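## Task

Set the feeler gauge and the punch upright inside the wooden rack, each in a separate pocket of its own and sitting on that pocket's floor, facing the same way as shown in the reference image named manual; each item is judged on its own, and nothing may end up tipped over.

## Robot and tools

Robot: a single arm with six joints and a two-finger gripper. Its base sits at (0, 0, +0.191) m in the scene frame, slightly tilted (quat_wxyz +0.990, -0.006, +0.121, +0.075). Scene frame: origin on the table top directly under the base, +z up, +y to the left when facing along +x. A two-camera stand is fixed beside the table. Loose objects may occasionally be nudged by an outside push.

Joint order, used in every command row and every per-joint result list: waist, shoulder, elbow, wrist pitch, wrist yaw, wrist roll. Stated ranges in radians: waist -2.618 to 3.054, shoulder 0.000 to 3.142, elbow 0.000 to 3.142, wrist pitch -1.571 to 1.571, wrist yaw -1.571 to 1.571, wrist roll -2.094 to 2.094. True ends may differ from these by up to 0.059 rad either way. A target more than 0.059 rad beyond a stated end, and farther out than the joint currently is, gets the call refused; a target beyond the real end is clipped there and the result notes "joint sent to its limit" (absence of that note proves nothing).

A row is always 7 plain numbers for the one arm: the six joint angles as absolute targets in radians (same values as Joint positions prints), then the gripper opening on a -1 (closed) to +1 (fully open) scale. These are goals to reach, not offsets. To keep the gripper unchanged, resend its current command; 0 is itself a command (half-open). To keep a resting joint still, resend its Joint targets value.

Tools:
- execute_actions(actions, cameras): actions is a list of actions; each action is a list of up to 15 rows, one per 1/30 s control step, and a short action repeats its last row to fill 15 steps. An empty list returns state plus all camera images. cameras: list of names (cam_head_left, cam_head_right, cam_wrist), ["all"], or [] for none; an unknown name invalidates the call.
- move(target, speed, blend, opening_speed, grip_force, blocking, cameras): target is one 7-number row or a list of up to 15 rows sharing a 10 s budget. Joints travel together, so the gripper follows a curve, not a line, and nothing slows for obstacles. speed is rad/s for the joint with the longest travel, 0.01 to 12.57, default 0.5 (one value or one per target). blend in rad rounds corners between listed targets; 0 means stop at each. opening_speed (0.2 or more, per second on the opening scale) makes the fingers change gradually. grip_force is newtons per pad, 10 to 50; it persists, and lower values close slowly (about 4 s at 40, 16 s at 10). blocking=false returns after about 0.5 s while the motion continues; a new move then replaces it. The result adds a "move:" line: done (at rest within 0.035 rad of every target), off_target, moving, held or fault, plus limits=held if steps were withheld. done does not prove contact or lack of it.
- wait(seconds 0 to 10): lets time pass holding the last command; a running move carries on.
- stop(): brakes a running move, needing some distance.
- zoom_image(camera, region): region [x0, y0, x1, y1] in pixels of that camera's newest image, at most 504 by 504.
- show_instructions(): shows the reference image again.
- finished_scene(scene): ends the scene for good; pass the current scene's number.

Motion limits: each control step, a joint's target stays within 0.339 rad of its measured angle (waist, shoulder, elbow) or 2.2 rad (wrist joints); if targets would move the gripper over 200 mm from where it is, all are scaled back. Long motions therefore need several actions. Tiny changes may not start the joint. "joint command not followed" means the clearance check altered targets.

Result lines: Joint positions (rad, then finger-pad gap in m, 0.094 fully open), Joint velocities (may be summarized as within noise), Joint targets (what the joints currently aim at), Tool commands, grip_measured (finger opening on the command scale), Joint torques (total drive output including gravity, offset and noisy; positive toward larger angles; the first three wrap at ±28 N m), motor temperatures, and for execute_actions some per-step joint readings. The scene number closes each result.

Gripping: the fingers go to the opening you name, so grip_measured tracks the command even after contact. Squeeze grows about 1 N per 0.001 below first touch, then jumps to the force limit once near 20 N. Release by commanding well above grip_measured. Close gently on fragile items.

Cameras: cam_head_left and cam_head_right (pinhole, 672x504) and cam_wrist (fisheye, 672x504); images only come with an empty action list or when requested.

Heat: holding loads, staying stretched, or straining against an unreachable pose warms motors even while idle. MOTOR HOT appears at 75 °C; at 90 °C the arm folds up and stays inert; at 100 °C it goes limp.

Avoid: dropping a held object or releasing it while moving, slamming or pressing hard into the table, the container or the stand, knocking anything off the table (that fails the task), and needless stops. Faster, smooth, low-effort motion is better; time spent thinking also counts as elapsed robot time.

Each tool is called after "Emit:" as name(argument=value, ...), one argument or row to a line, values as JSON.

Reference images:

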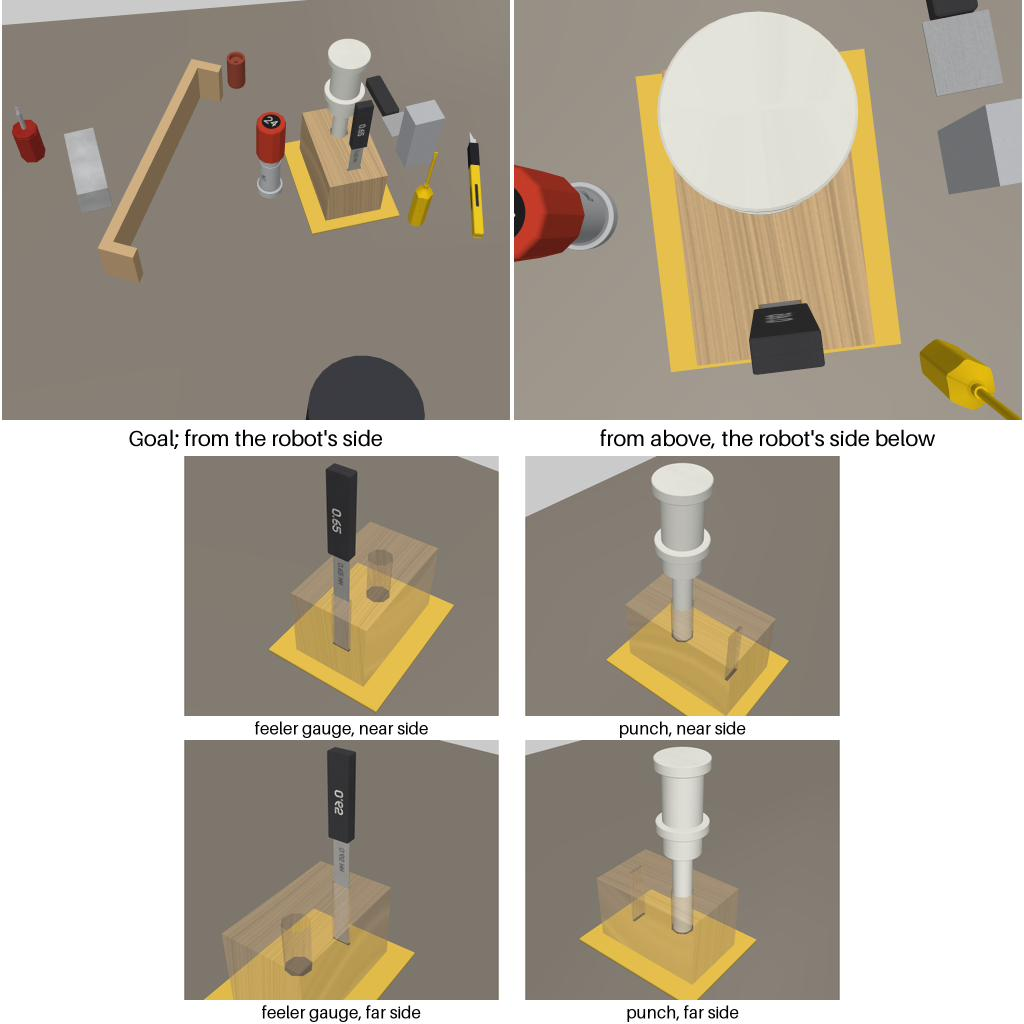

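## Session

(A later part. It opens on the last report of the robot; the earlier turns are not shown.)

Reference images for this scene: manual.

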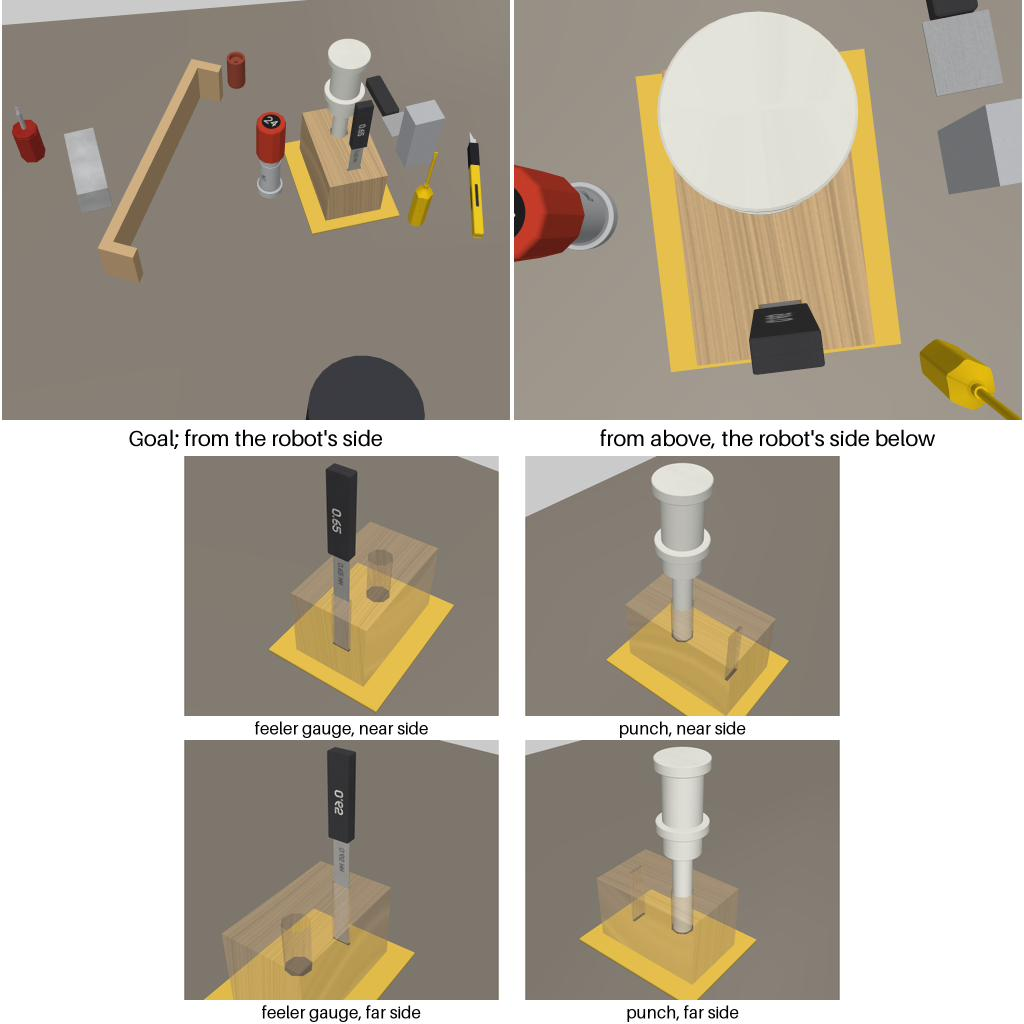

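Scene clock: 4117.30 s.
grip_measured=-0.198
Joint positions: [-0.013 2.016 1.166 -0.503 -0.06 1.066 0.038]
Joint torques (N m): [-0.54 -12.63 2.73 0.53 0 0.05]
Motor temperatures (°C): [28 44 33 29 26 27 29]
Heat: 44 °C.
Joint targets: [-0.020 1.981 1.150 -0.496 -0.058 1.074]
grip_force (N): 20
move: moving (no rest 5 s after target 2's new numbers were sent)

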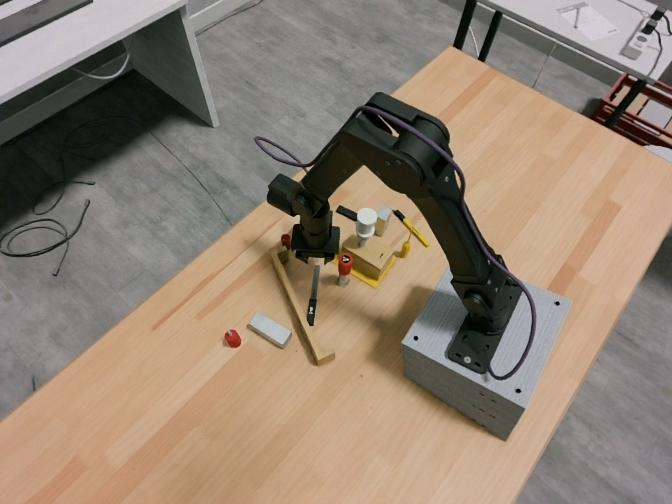

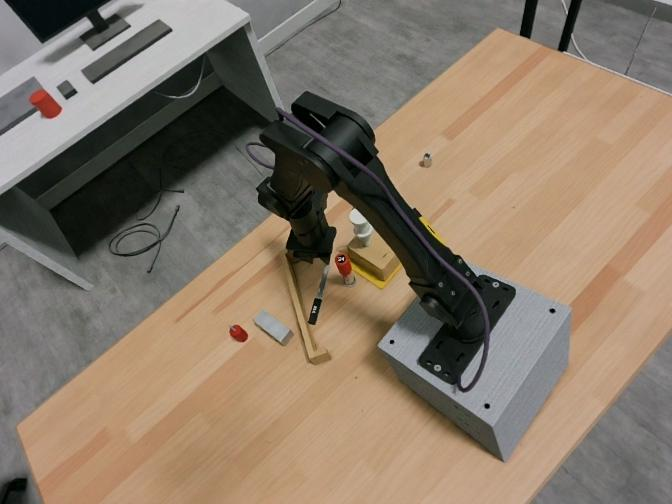

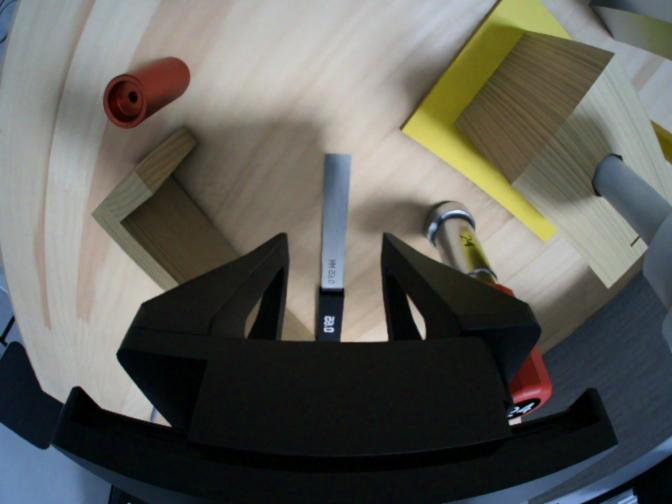

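Emit:
move(
  target=[
    [-0.228, 2.385, 1.588, -0.875, -0.508, 0.797, -0.3],
    [-0.228, 2.432, 1.588, -0.832, -0.508, 0.797, -0.3],
  ],
  speed=[0.2, 0.1],
  blend=0.03,
  cameras=["all"],
)

Emit:
zoom_image(
  camera="cam_wrist",
  region=[230, 100, 450, 350],
)

Emit:
zoom_image(
  camera="cam_head_left",
  region=[260, 210, 370, 340],
)

Scene clock: 4322.70 s.
grip_measured=-0.298
Joint positions: [-0.235 2.409 1.561 -0.845 -0.502 0.789 0.033]
Joint torques (N m): [0.05 -9.95 5.46 -0.11 -0.23 0.05]
Heat: 45 °C.
Joint targets: [-0.228 2.432 1.588 -0.832 -0.508 0.797]
grip_force (N): 20
move: done; blend cut to 0.0235 rad at target 1

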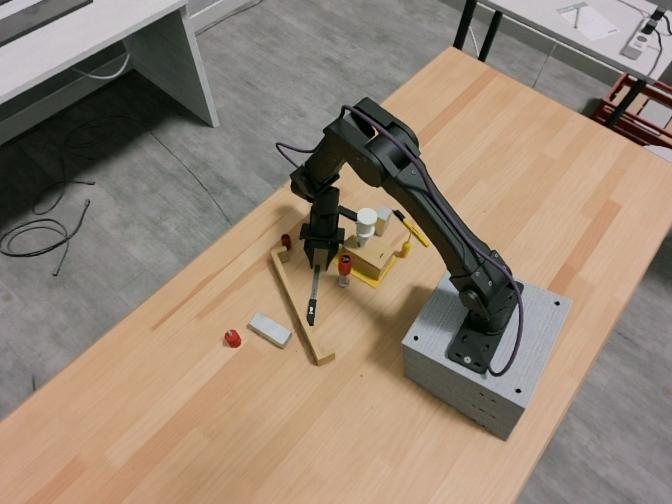

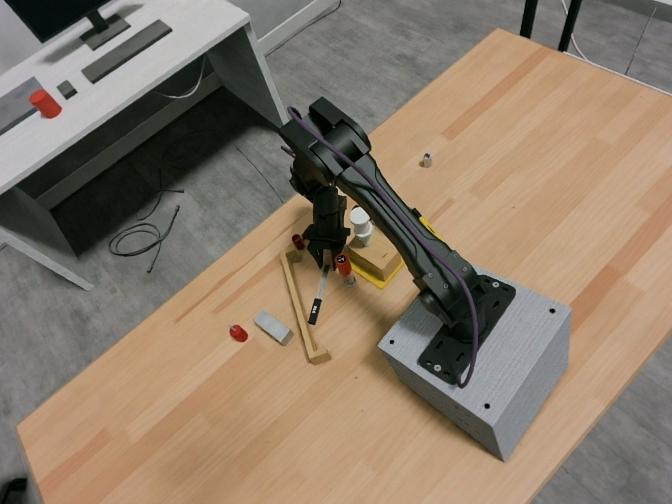

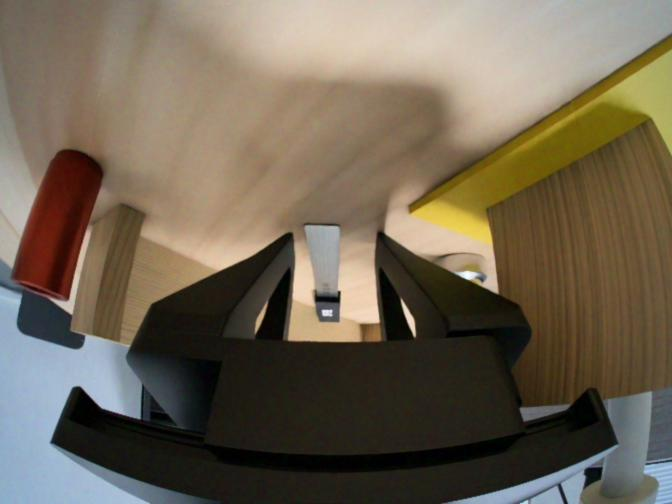

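Scaled by 2.016 from the camera's 672x504 image, which has a finer 960x720 frame.

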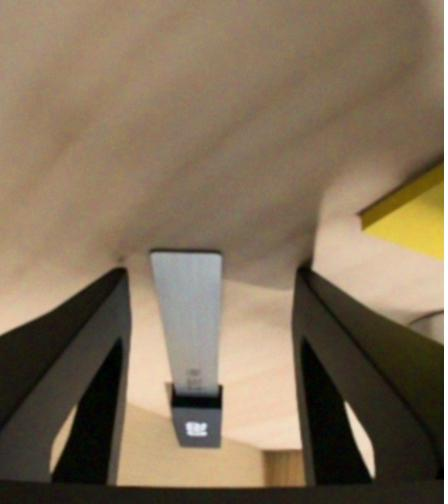

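Scaled by 3.877 from the camera's 672x504 image, which has a finer 960x720 frame.

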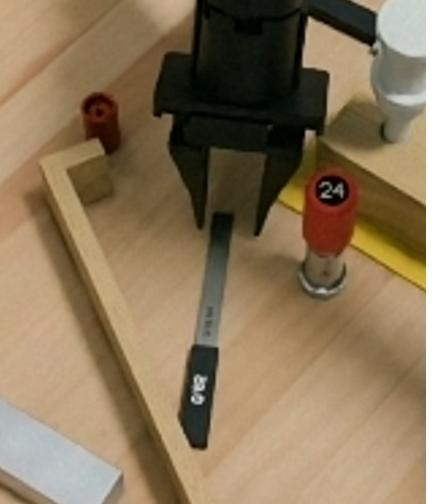

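Emit:
move(
  target=[-0.228, 2.450, 1.588, -0.820, -0.508, 0.797, -0.3],
  speed=0.08,
)

Emit:
move(
  target=[-0.228, 2.450, 1.588, -0.820, -0.508, 0.797, -0.85],
  opening_speed=0.5,
  grip_force=40,
  cameras=["cam_wrist", "cam_head_left"],
)

Emit:
zoom_image(
  camera="cam_wrist",
  region=[230, 100, 450, 350],
)

Emit:
zoom_image(
  camera="cam_head_left",
  region=[260, 210, 370, 340],
)

Scene clock: 4348.47 s.
grip_measured=-0.298
Joint positions: [-0.235 2.412 1.566 -0.845 -0.503 0.792 0.033]
Joint torques (N m): [0.05 -8.98 5.14 0.03 -0.23 0.02]
Heat: 44 °C.
Joint targets: [-0.228 2.450 1.588 -0.820 -0.508 0.797]
grip_force (N): 20
move: off_target; the shoulder is farthest, 0.038 rad from its target

Scene clock: 4349.77 s.
grip_measured=-0.792
Joint positions: [-0.235 2.415 1.566 -0.85 -0.51 0.793 0.01]
Joint torques (N m): [0.03 -9.2 5.12 0.05 -0.17 0.02]
Heat: 44 °C.
Joint targets: [-0.228 2.450 1.588 -0.820 -0.508 0.797]
grip_force (N): 40
move: done
Images, in order (width x height): cam_head_left 672x504, cam_wrist 672x504.

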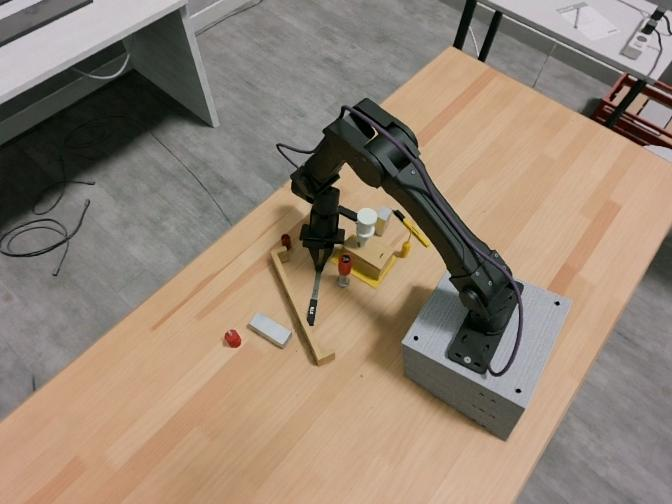

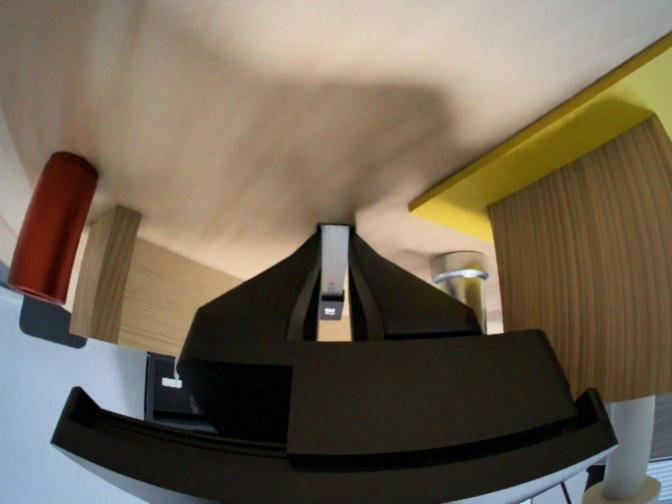

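Scaled by 2.016 from the camera's 672x504 image, which has a finer 960x720 frame.

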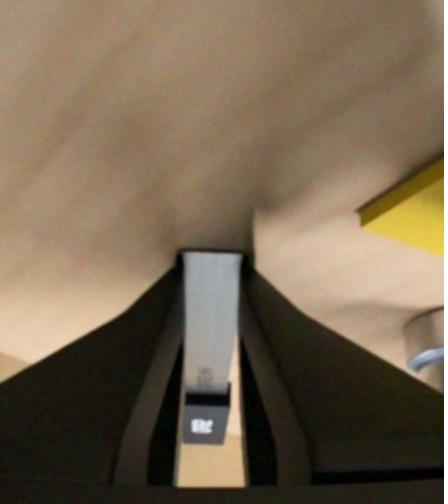

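Scaled by 3.877 from the camera's 672x504 image, which has a finer 960x720 frame.

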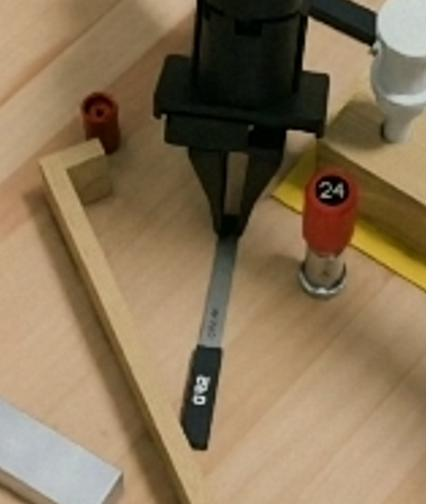

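Emit:
move(
  target=[-0.250, 2.243, 1.545, -0.985, -0.508, 0.790, -0.85],
  speed=0.15,
  cameras=["cam_wrist", "cam_head_left"],
)

Emit:
zoom_image(
  camera="cam_head_left",
  region=[260, 190, 370, 340],
)

Scene clock: 4380.53 s.
grip_measured=-0.848
Joint positions: [-0.24 2.276 1.566 -0.972 -0.509 0.793 0.007]
Joint torques (N m): [-1.4 -13.96 2.41 -0.35 -0.19 -0.06]
Heat: 44 °C.
Joint targets: [-0.250 2.243 1.545 -0.985 -0.508 0.790]
grip_force (N): 40
move: done
Images, in order (width x height): cam_head_left 672x504, cam_wrist 672x504.

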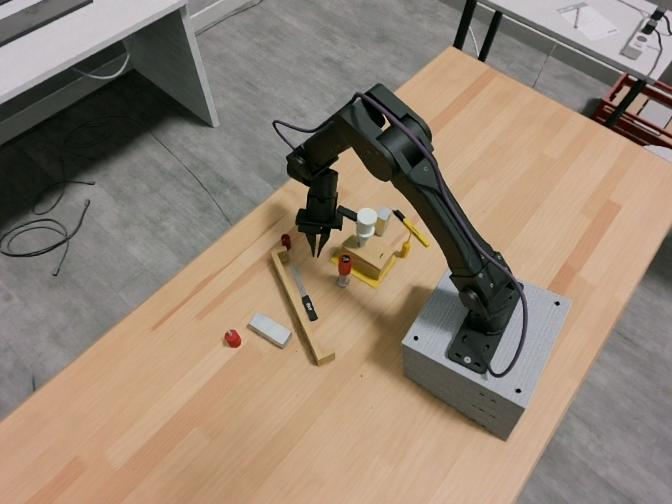

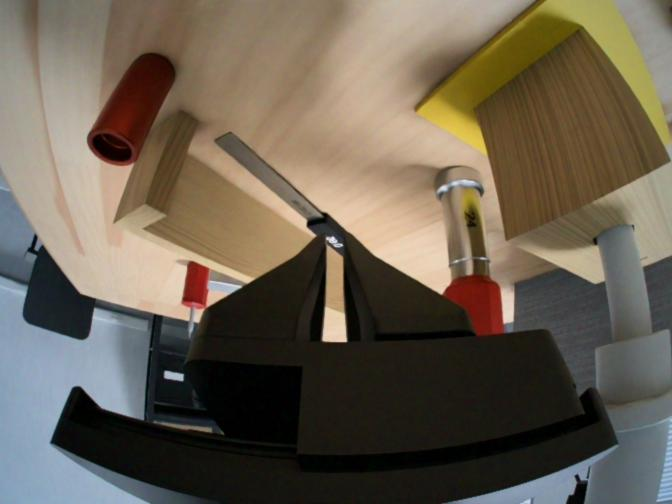

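Scaled by 3.360 from the camera's 672x504 image, which has a finer 960x720 frame.

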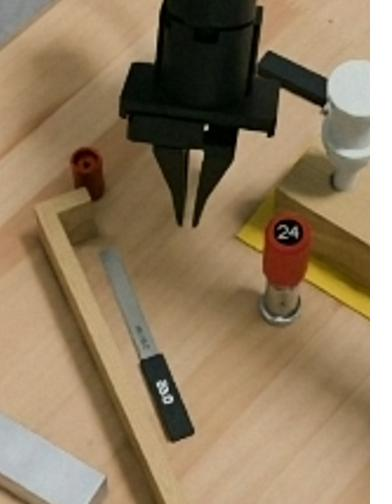

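Emit:
move(
  target=[
    [-0.10, 2.0, 1.35, -0.85, -0.25, 0.0, -0.95],
    [0.034, 1.690, 1.080, -0.715, -0.045, -0.975, -0.95],
  ],
  speed=0.8,
  blend=0.1,
  cameras=["all"],
)

Emit:
zoom_image(
  camera="cam_wrist",
  region=[100, 0, 340, 120],
)

Emit:
zoom_image(
  camera="cam_wrist",
  region=[320, 0, 560, 120],
)

Emit:
zoom_image(
  camera="cam_head_right",
  region=[260, 230, 360, 370],
)

Scene clock: 4443.97 s.
grip_measured=-0.948
Joint positions: [0.027 1.719 1.1 -0.726 -0.043 -0.966 0.002]
Joint torques (N m): [0.76 -10.74 3.33 0.61 -0.03 -0.13]
Motor temperatures (°C): [28 50 32 29 26 27 29]
Heat: 50 °C.
Joint targets: [0.034 1.690 1.080 -0.715 -0.045 -0.975]
grip_force (N): 40
move: done

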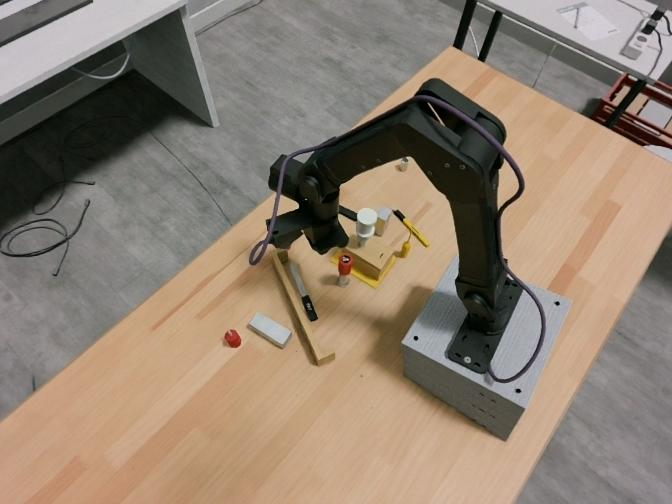

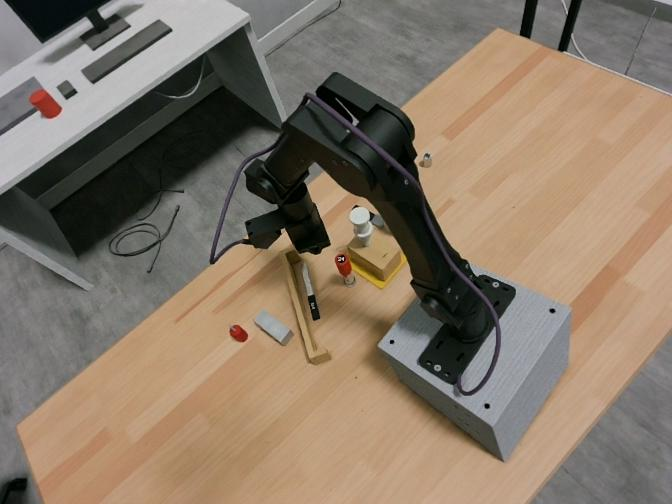

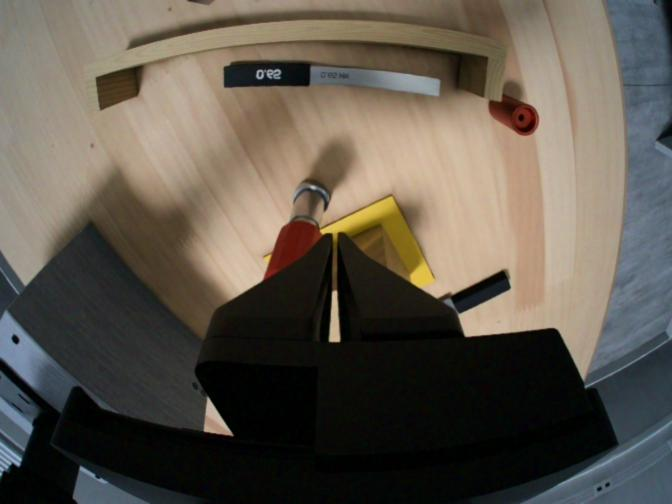

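Scaled by 2.100 from the camera's 672x504 image, which has a finer 960x720 frame.

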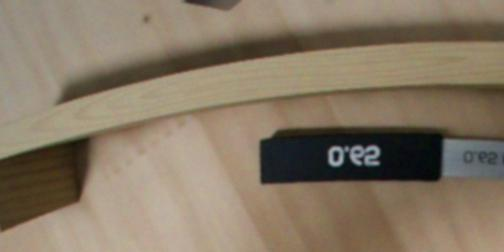

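Scaled by 2.100 from the camera's 672x504 image, which has a finer 960x720 frame.

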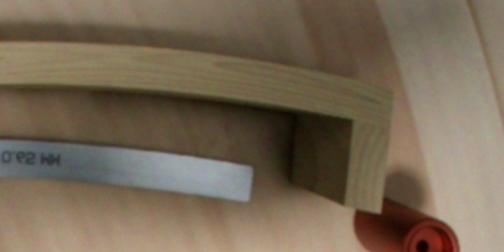

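Scaled by 3.600 from the camera's 672x504 image, which has a finer 960x720 frame.

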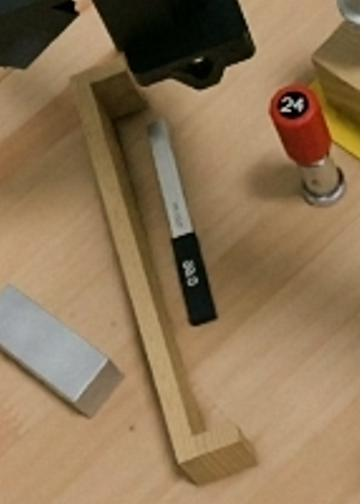

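Emit:
move(
  target=[
    [0.20, 1.75, 1.12, -0.6, 0.0, 0.3, -0.15],
    [0.310, 2.030, 1.215, -0.508, 0.020, 0.872, -0.15],
  ],
  speed=[0.9, 0.5],
  blend=0.1,
  cameras=["all"],
)

Emit:
zoom_image(
  camera="cam_wrist",
  region=[220, 20, 460, 340],
)

Emit:
zoom_image(
  camera="cam_head_right",
  region=[250, 230, 350, 370],
)

Scene clock: 4556.83 s.
grip_measured=-0.152
Joint positions: [0.302 2.012 1.185 -0.52 0.008 0.864 0.04]
Joint torques (N m): [1.62 -8.69 6.49 0.64 0.1 0.04]
Motor temperatures (°C): [28 45 32 28 26 27 29]
Heat: 45 °C.
Joint targets: [0.310 2.030 1.215 -0.508 0.020 0.872]
grip_force (N): 40
move: done

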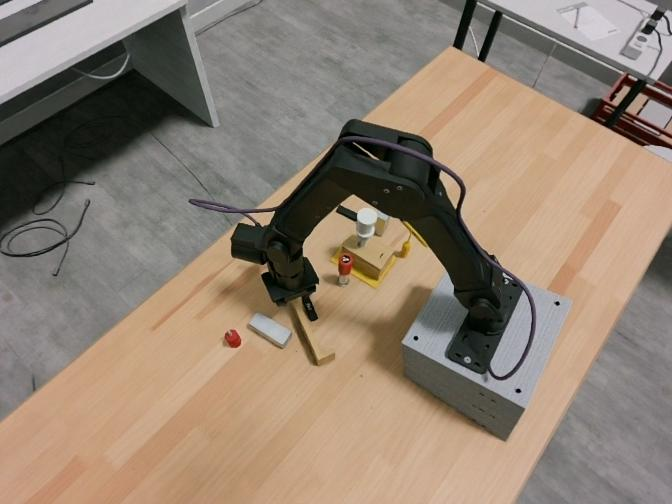

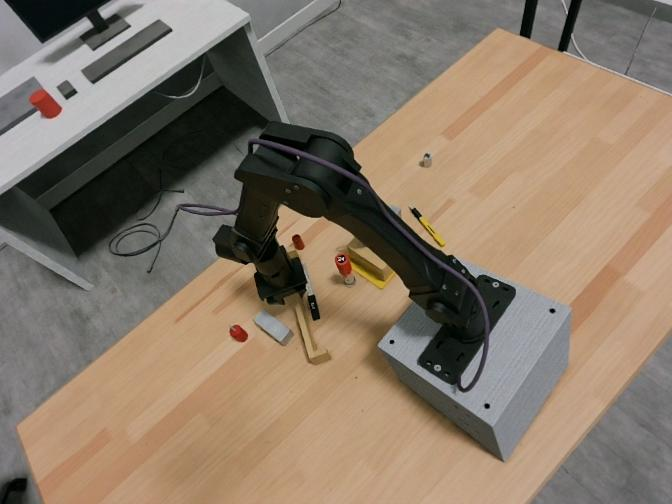

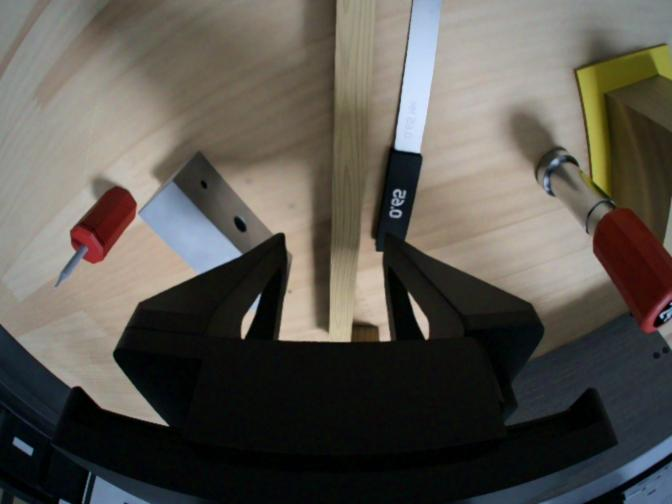

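Scaled by 1.575 from the camera's 672x504 image, which has a finer 960x720 frame.

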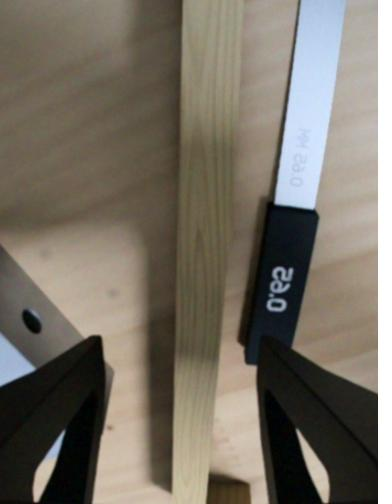

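Scaled by 3.600 from the camera's 672x504 image, which has a finer 960x720 frame.

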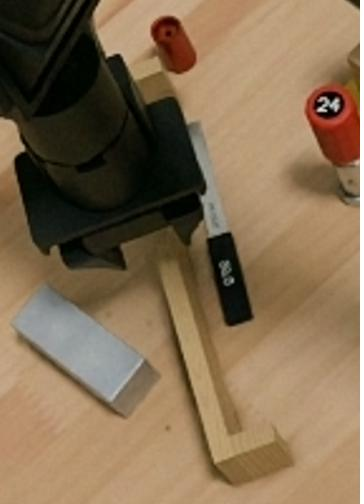

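Emit:
move(
  target=[
    [0.294, 2.14, 1.222, -0.395, 0.020, 0.893, -0.15],
    [0.288, 2.209, 1.226, -0.338, 0.020, 0.893, -0.15],
  ],
  speed=[0.2, 0.12],
  blend=0.03,
  cameras=["all"],
)

Emit:
zoom_image(
  camera="cam_wrist",
  region=[220, 20, 460, 340],
)

Emit:
zoom_image(
  camera="cam_head_right",
  region=[250, 250, 350, 350],
)

Scene clock: 4602.97 s.
grip_measured=-0.152
Joint positions: [0.296 2.187 1.202 -0.35 0.009 0.886 0.04]
Joint torques (N m): [0.27 -8.92 5.31 0.66 0.09 0.04]
Heat: 44 °C.
Joint targets: [0.288 2.209 1.226 -0.338 0.020 0.893]
grip_force (N): 40
move: done

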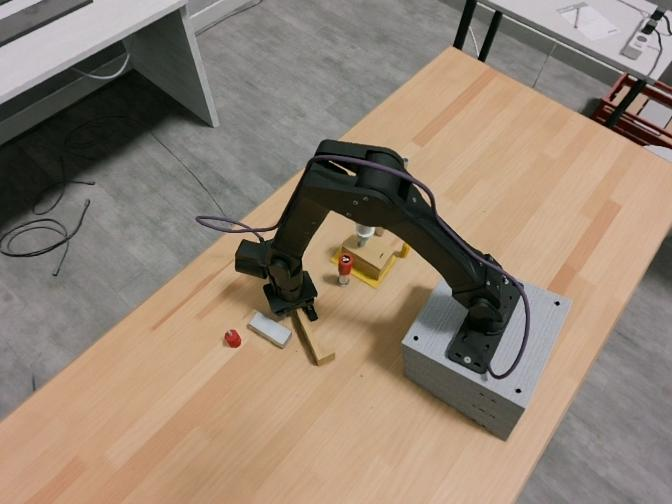

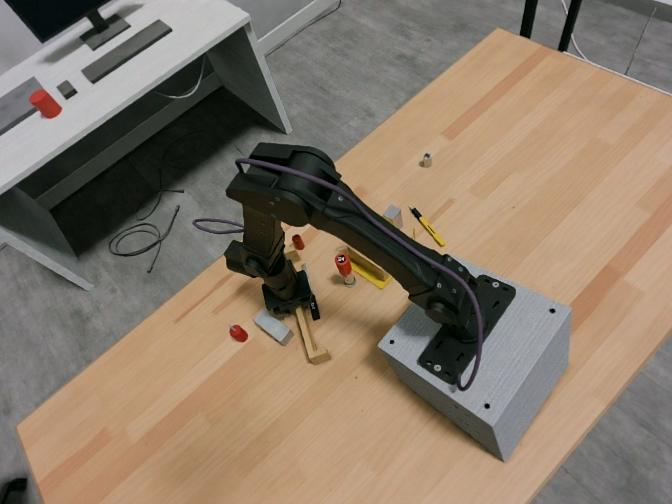

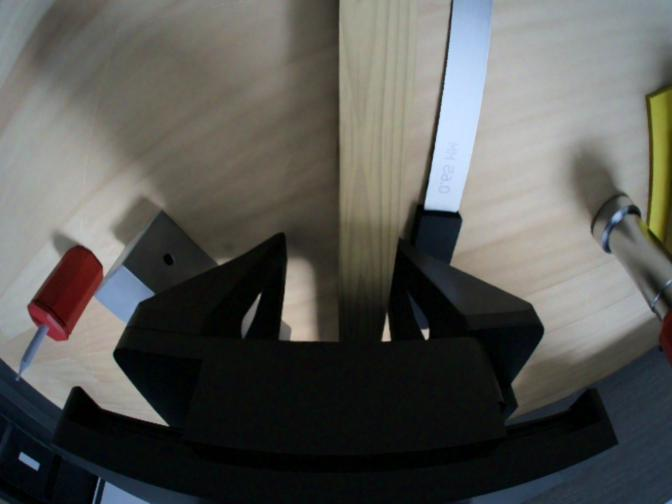

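Scaled by 1.575 from the camera's 672x504 image, which has a finer 960x720 frame.

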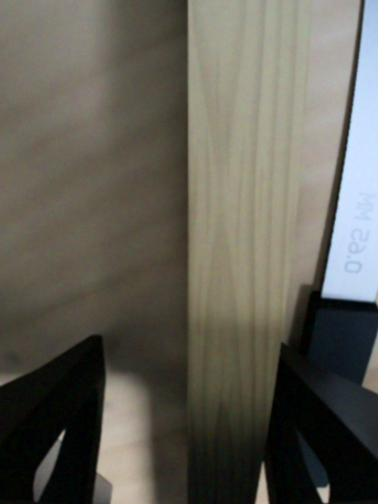

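Scaled by 5.040 from the camera's 672x504 image, which has a finer 960x720 frame.

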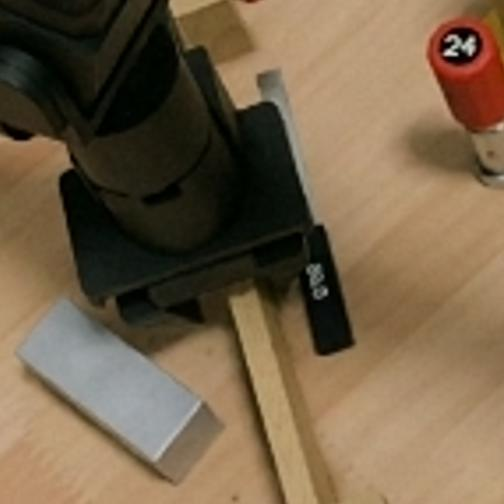

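Emit:
move(
  target=[0.288, 2.232, 1.226, -0.318, 0.020, 0.893, -0.15],
  speed=0.1,
)

Scene clock: 4617.90 s.
grip_measured=-0.152
Joint positions: [0.296 2.193 1.204 -0.343 0.009 0.888 0.04]
Joint torques (N m): [0.28 -7.8 5.14 0.82 0.09 0.01]
Heat: 42 °C.
Joint targets: [0.288 2.232 1.226 -0.318 0.020 0.893]
grip_force (N): 40
move: off_target; the shoulder is farthest, 0.039 rad from its target

Emit:
move(
  target=[0.247, 2.147, 1.102, -0.293, 0.016, 0.842, -0.15],
  speed=0.08,
  cameras=["all"],
)

Emit:
zoom_image(
  camera="cam_head_right",
  region=[250, 250, 350, 350],
)

Scene clock: 4647.07 s.
grip_measured=-0.152
Joint positions: [0.259 2.16 1.127 -0.287 -0.007 0.851 0.04]
Joint torques (N m): [-0.27 -11.02 1.43 0.5 0.19 -0.14]
Motor temperatures (°C): [28 40 32 29 26 27 29]
Heat: 40 °C.
Joint targets: [0.247 2.147 1.102 -0.293 0.016 0.842]
grip_force (N): 40
move: done

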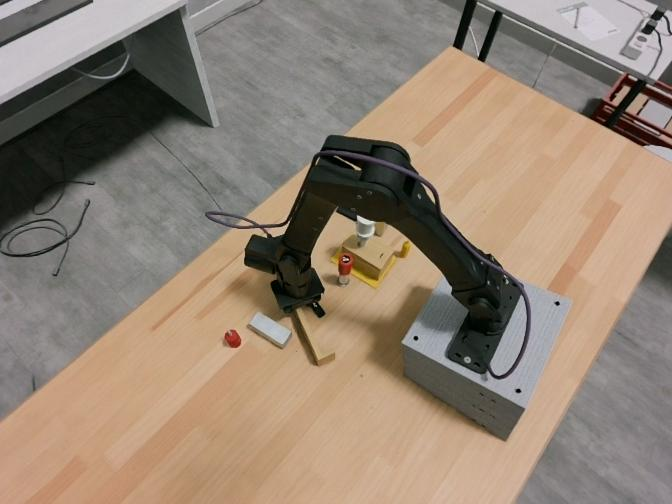

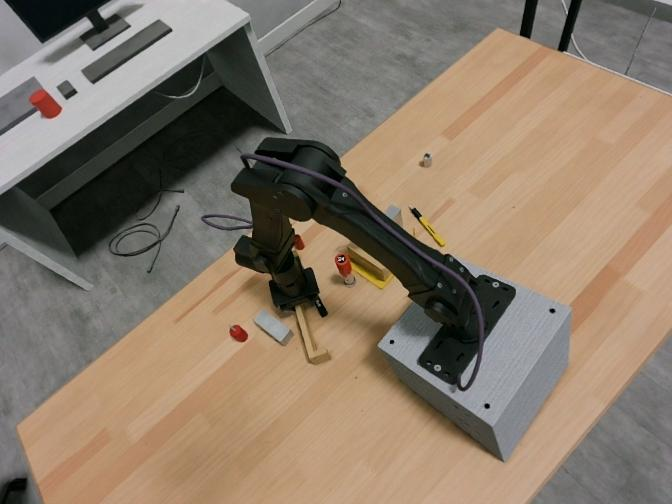

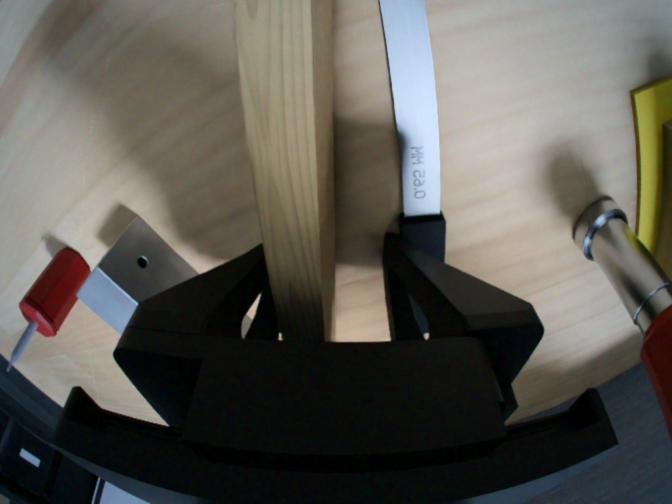

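Scaled by 5.040 from the camera's 672x504 image, which has a finer 960x720 frame.

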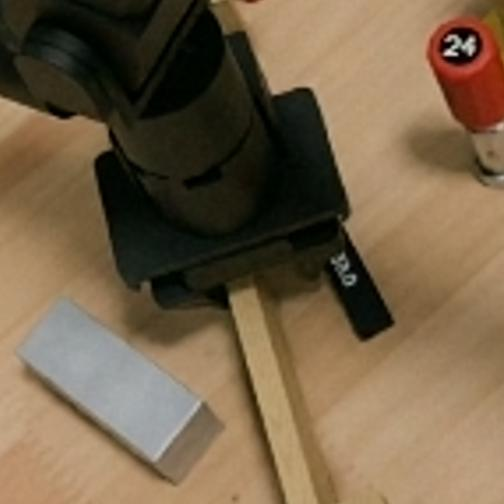

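Emit:
move(
  target=[0.247, 2.147, 1.102, -0.293, 0.016, 0.842, 0.30],
  opening_speed=0.4,
  grip_force=30,
)

Emit:
move(
  target=[0.258, 1.93, 1.10, -0.50, 0.02, 0.855, 0.30],
  speed=0.3,
  cameras=["all"],
)

Emit:
zoom_image(
  camera="cam_wrist",
  region=[220, 20, 460, 340],
)

Emit:
zoom_image(
  camera="cam_head_right",
  region=[250, 250, 350, 350],
)

Scene clock: 4665.53 s.
grip_measured=+0.297
Joint positions: [0.259 2.158 1.127 -0.286 -0.007 0.85 0.061]
Joint torques (N m): [-0.28 -10.92 1.42 0.5 0.19 -0.11]
Heat: 41 °C.
Joint targets: [0.247 2.147 1.102 -0.293 0.016 0.842]
grip_force (N): 30
move: done

Scene clock: 4666.93 s.
grip_measured=+0.298
Joint positions: [0.258 1.956 1.113 -0.488 0.008 0.85 0.061]
Joint torques (N m): [0.69 -11.48 3.04 0.4 0.09 0.01]
Heat: 41 °C.
Joint targets: [0.258 1.930 1.100 -0.500 0.020 0.855]
grip_force (N): 30
move: done

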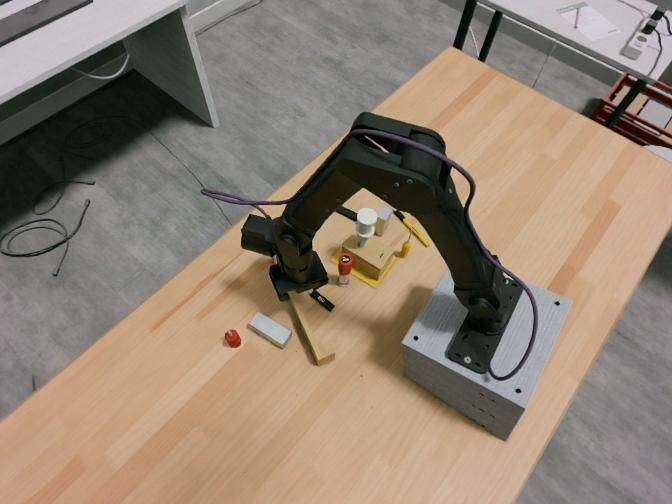

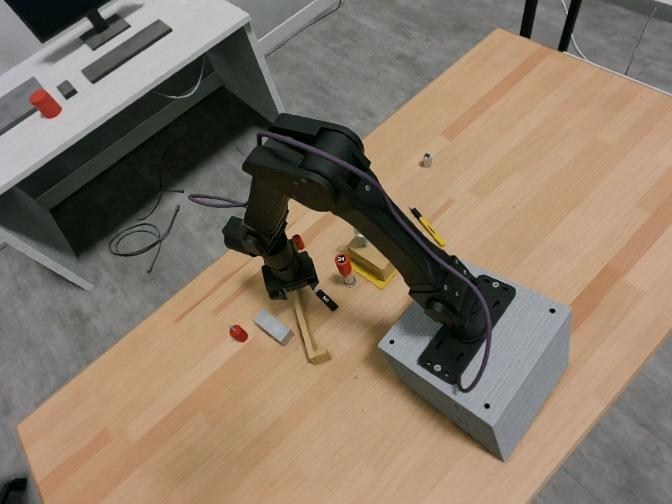

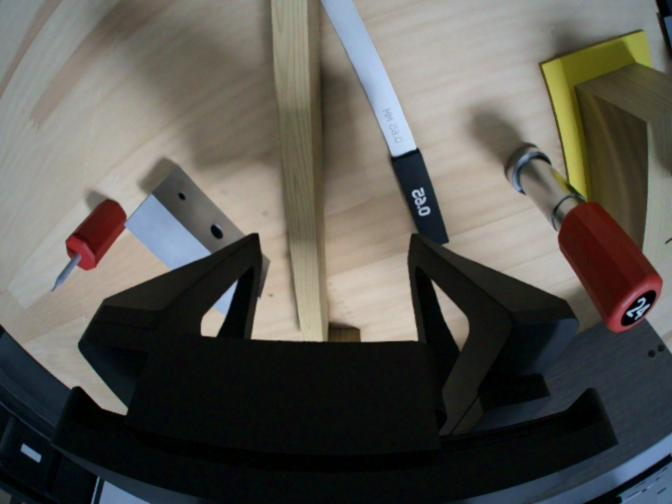

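Scaled by 1.575 from the camera's 672x504 image, which has a finer 960x720 frame.

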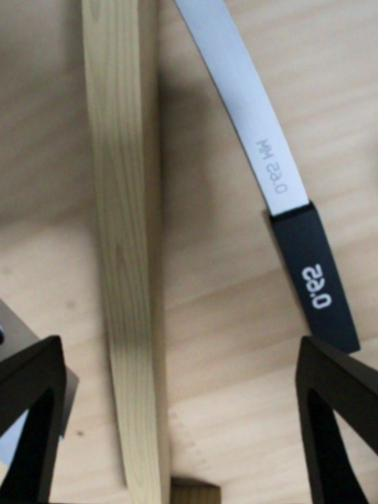

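Scaled by 5.040 from the camera's 672x504 image, which has a finer 960x720 frame.

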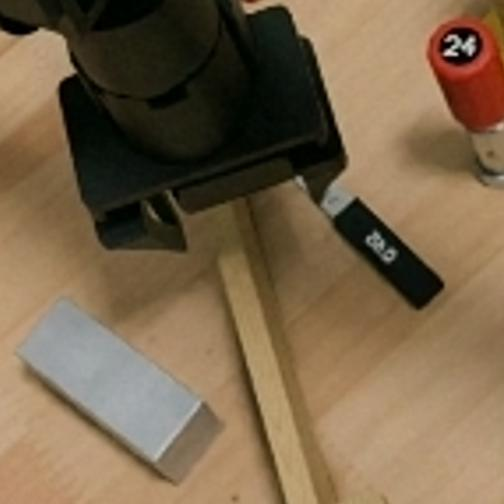

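Emit:
move(
  target=[
    [0.33, 1.76, 0.70, 0.08, 0.17, 0.63, -0.05],
    [0.403, 1.765, 0.300, 0.672, 0.330, 0.421, -0.05],
  ],
  speed=0.5,
  blend=0.1,
  cameras=["all"],
)

Emit:
zoom_image(
  camera="cam_wrist",
  region=[230, 60, 470, 340],
)

Emit:
zoom_image(
  camera="cam_head_right",
  region=[250, 230, 370, 350],
)

Scene clock: 4864.93 s.
grip_measured=-0.048
Joint positions: [0.393 1.788 0.309 0.658 0.318 0.429 0.045]
Joint torques (N m): [1.51 -7.69 0.96 1.72 0.22 -0.11]
Motor temperatures (°C): [28 46 30 28 26 27 29]
Heat: 46 °C.
Joint targets: [0.403 1.765 0.300 0.672 0.330 0.421]
grip_force (N): 30
move: done

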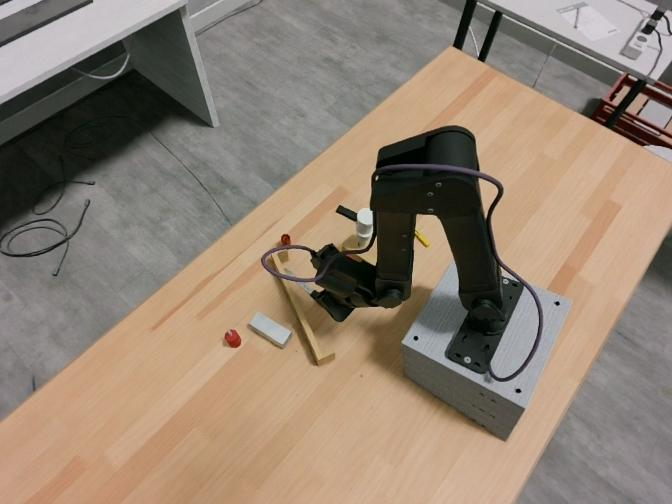

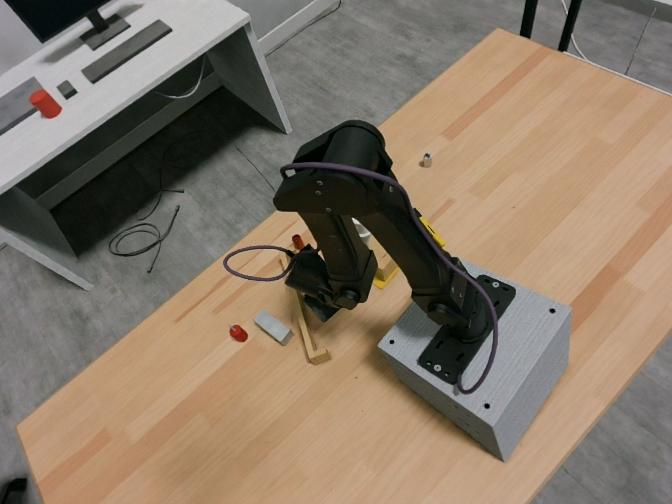

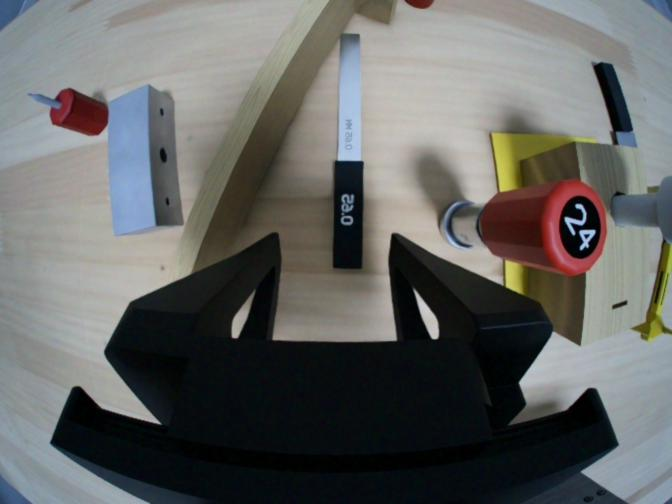

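Scaled by 1.800 from the camera's 672x504 image, which has a finer 960x720 frame.

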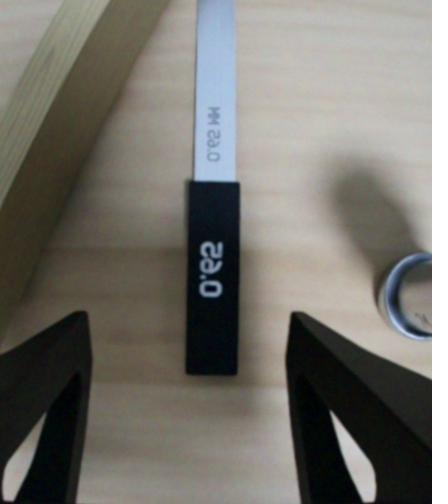

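Scaled by 4.200 from the camera's 672x504 image, which has a finer 960x720 frame.

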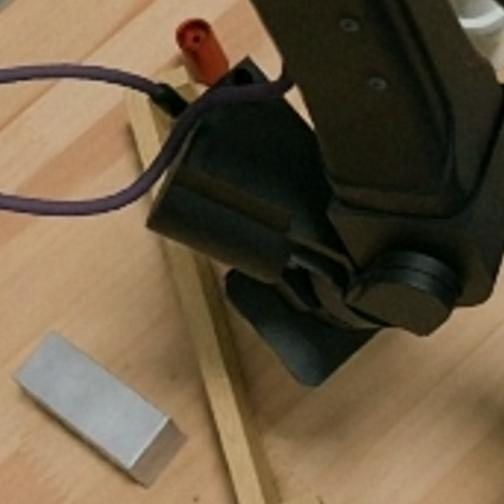

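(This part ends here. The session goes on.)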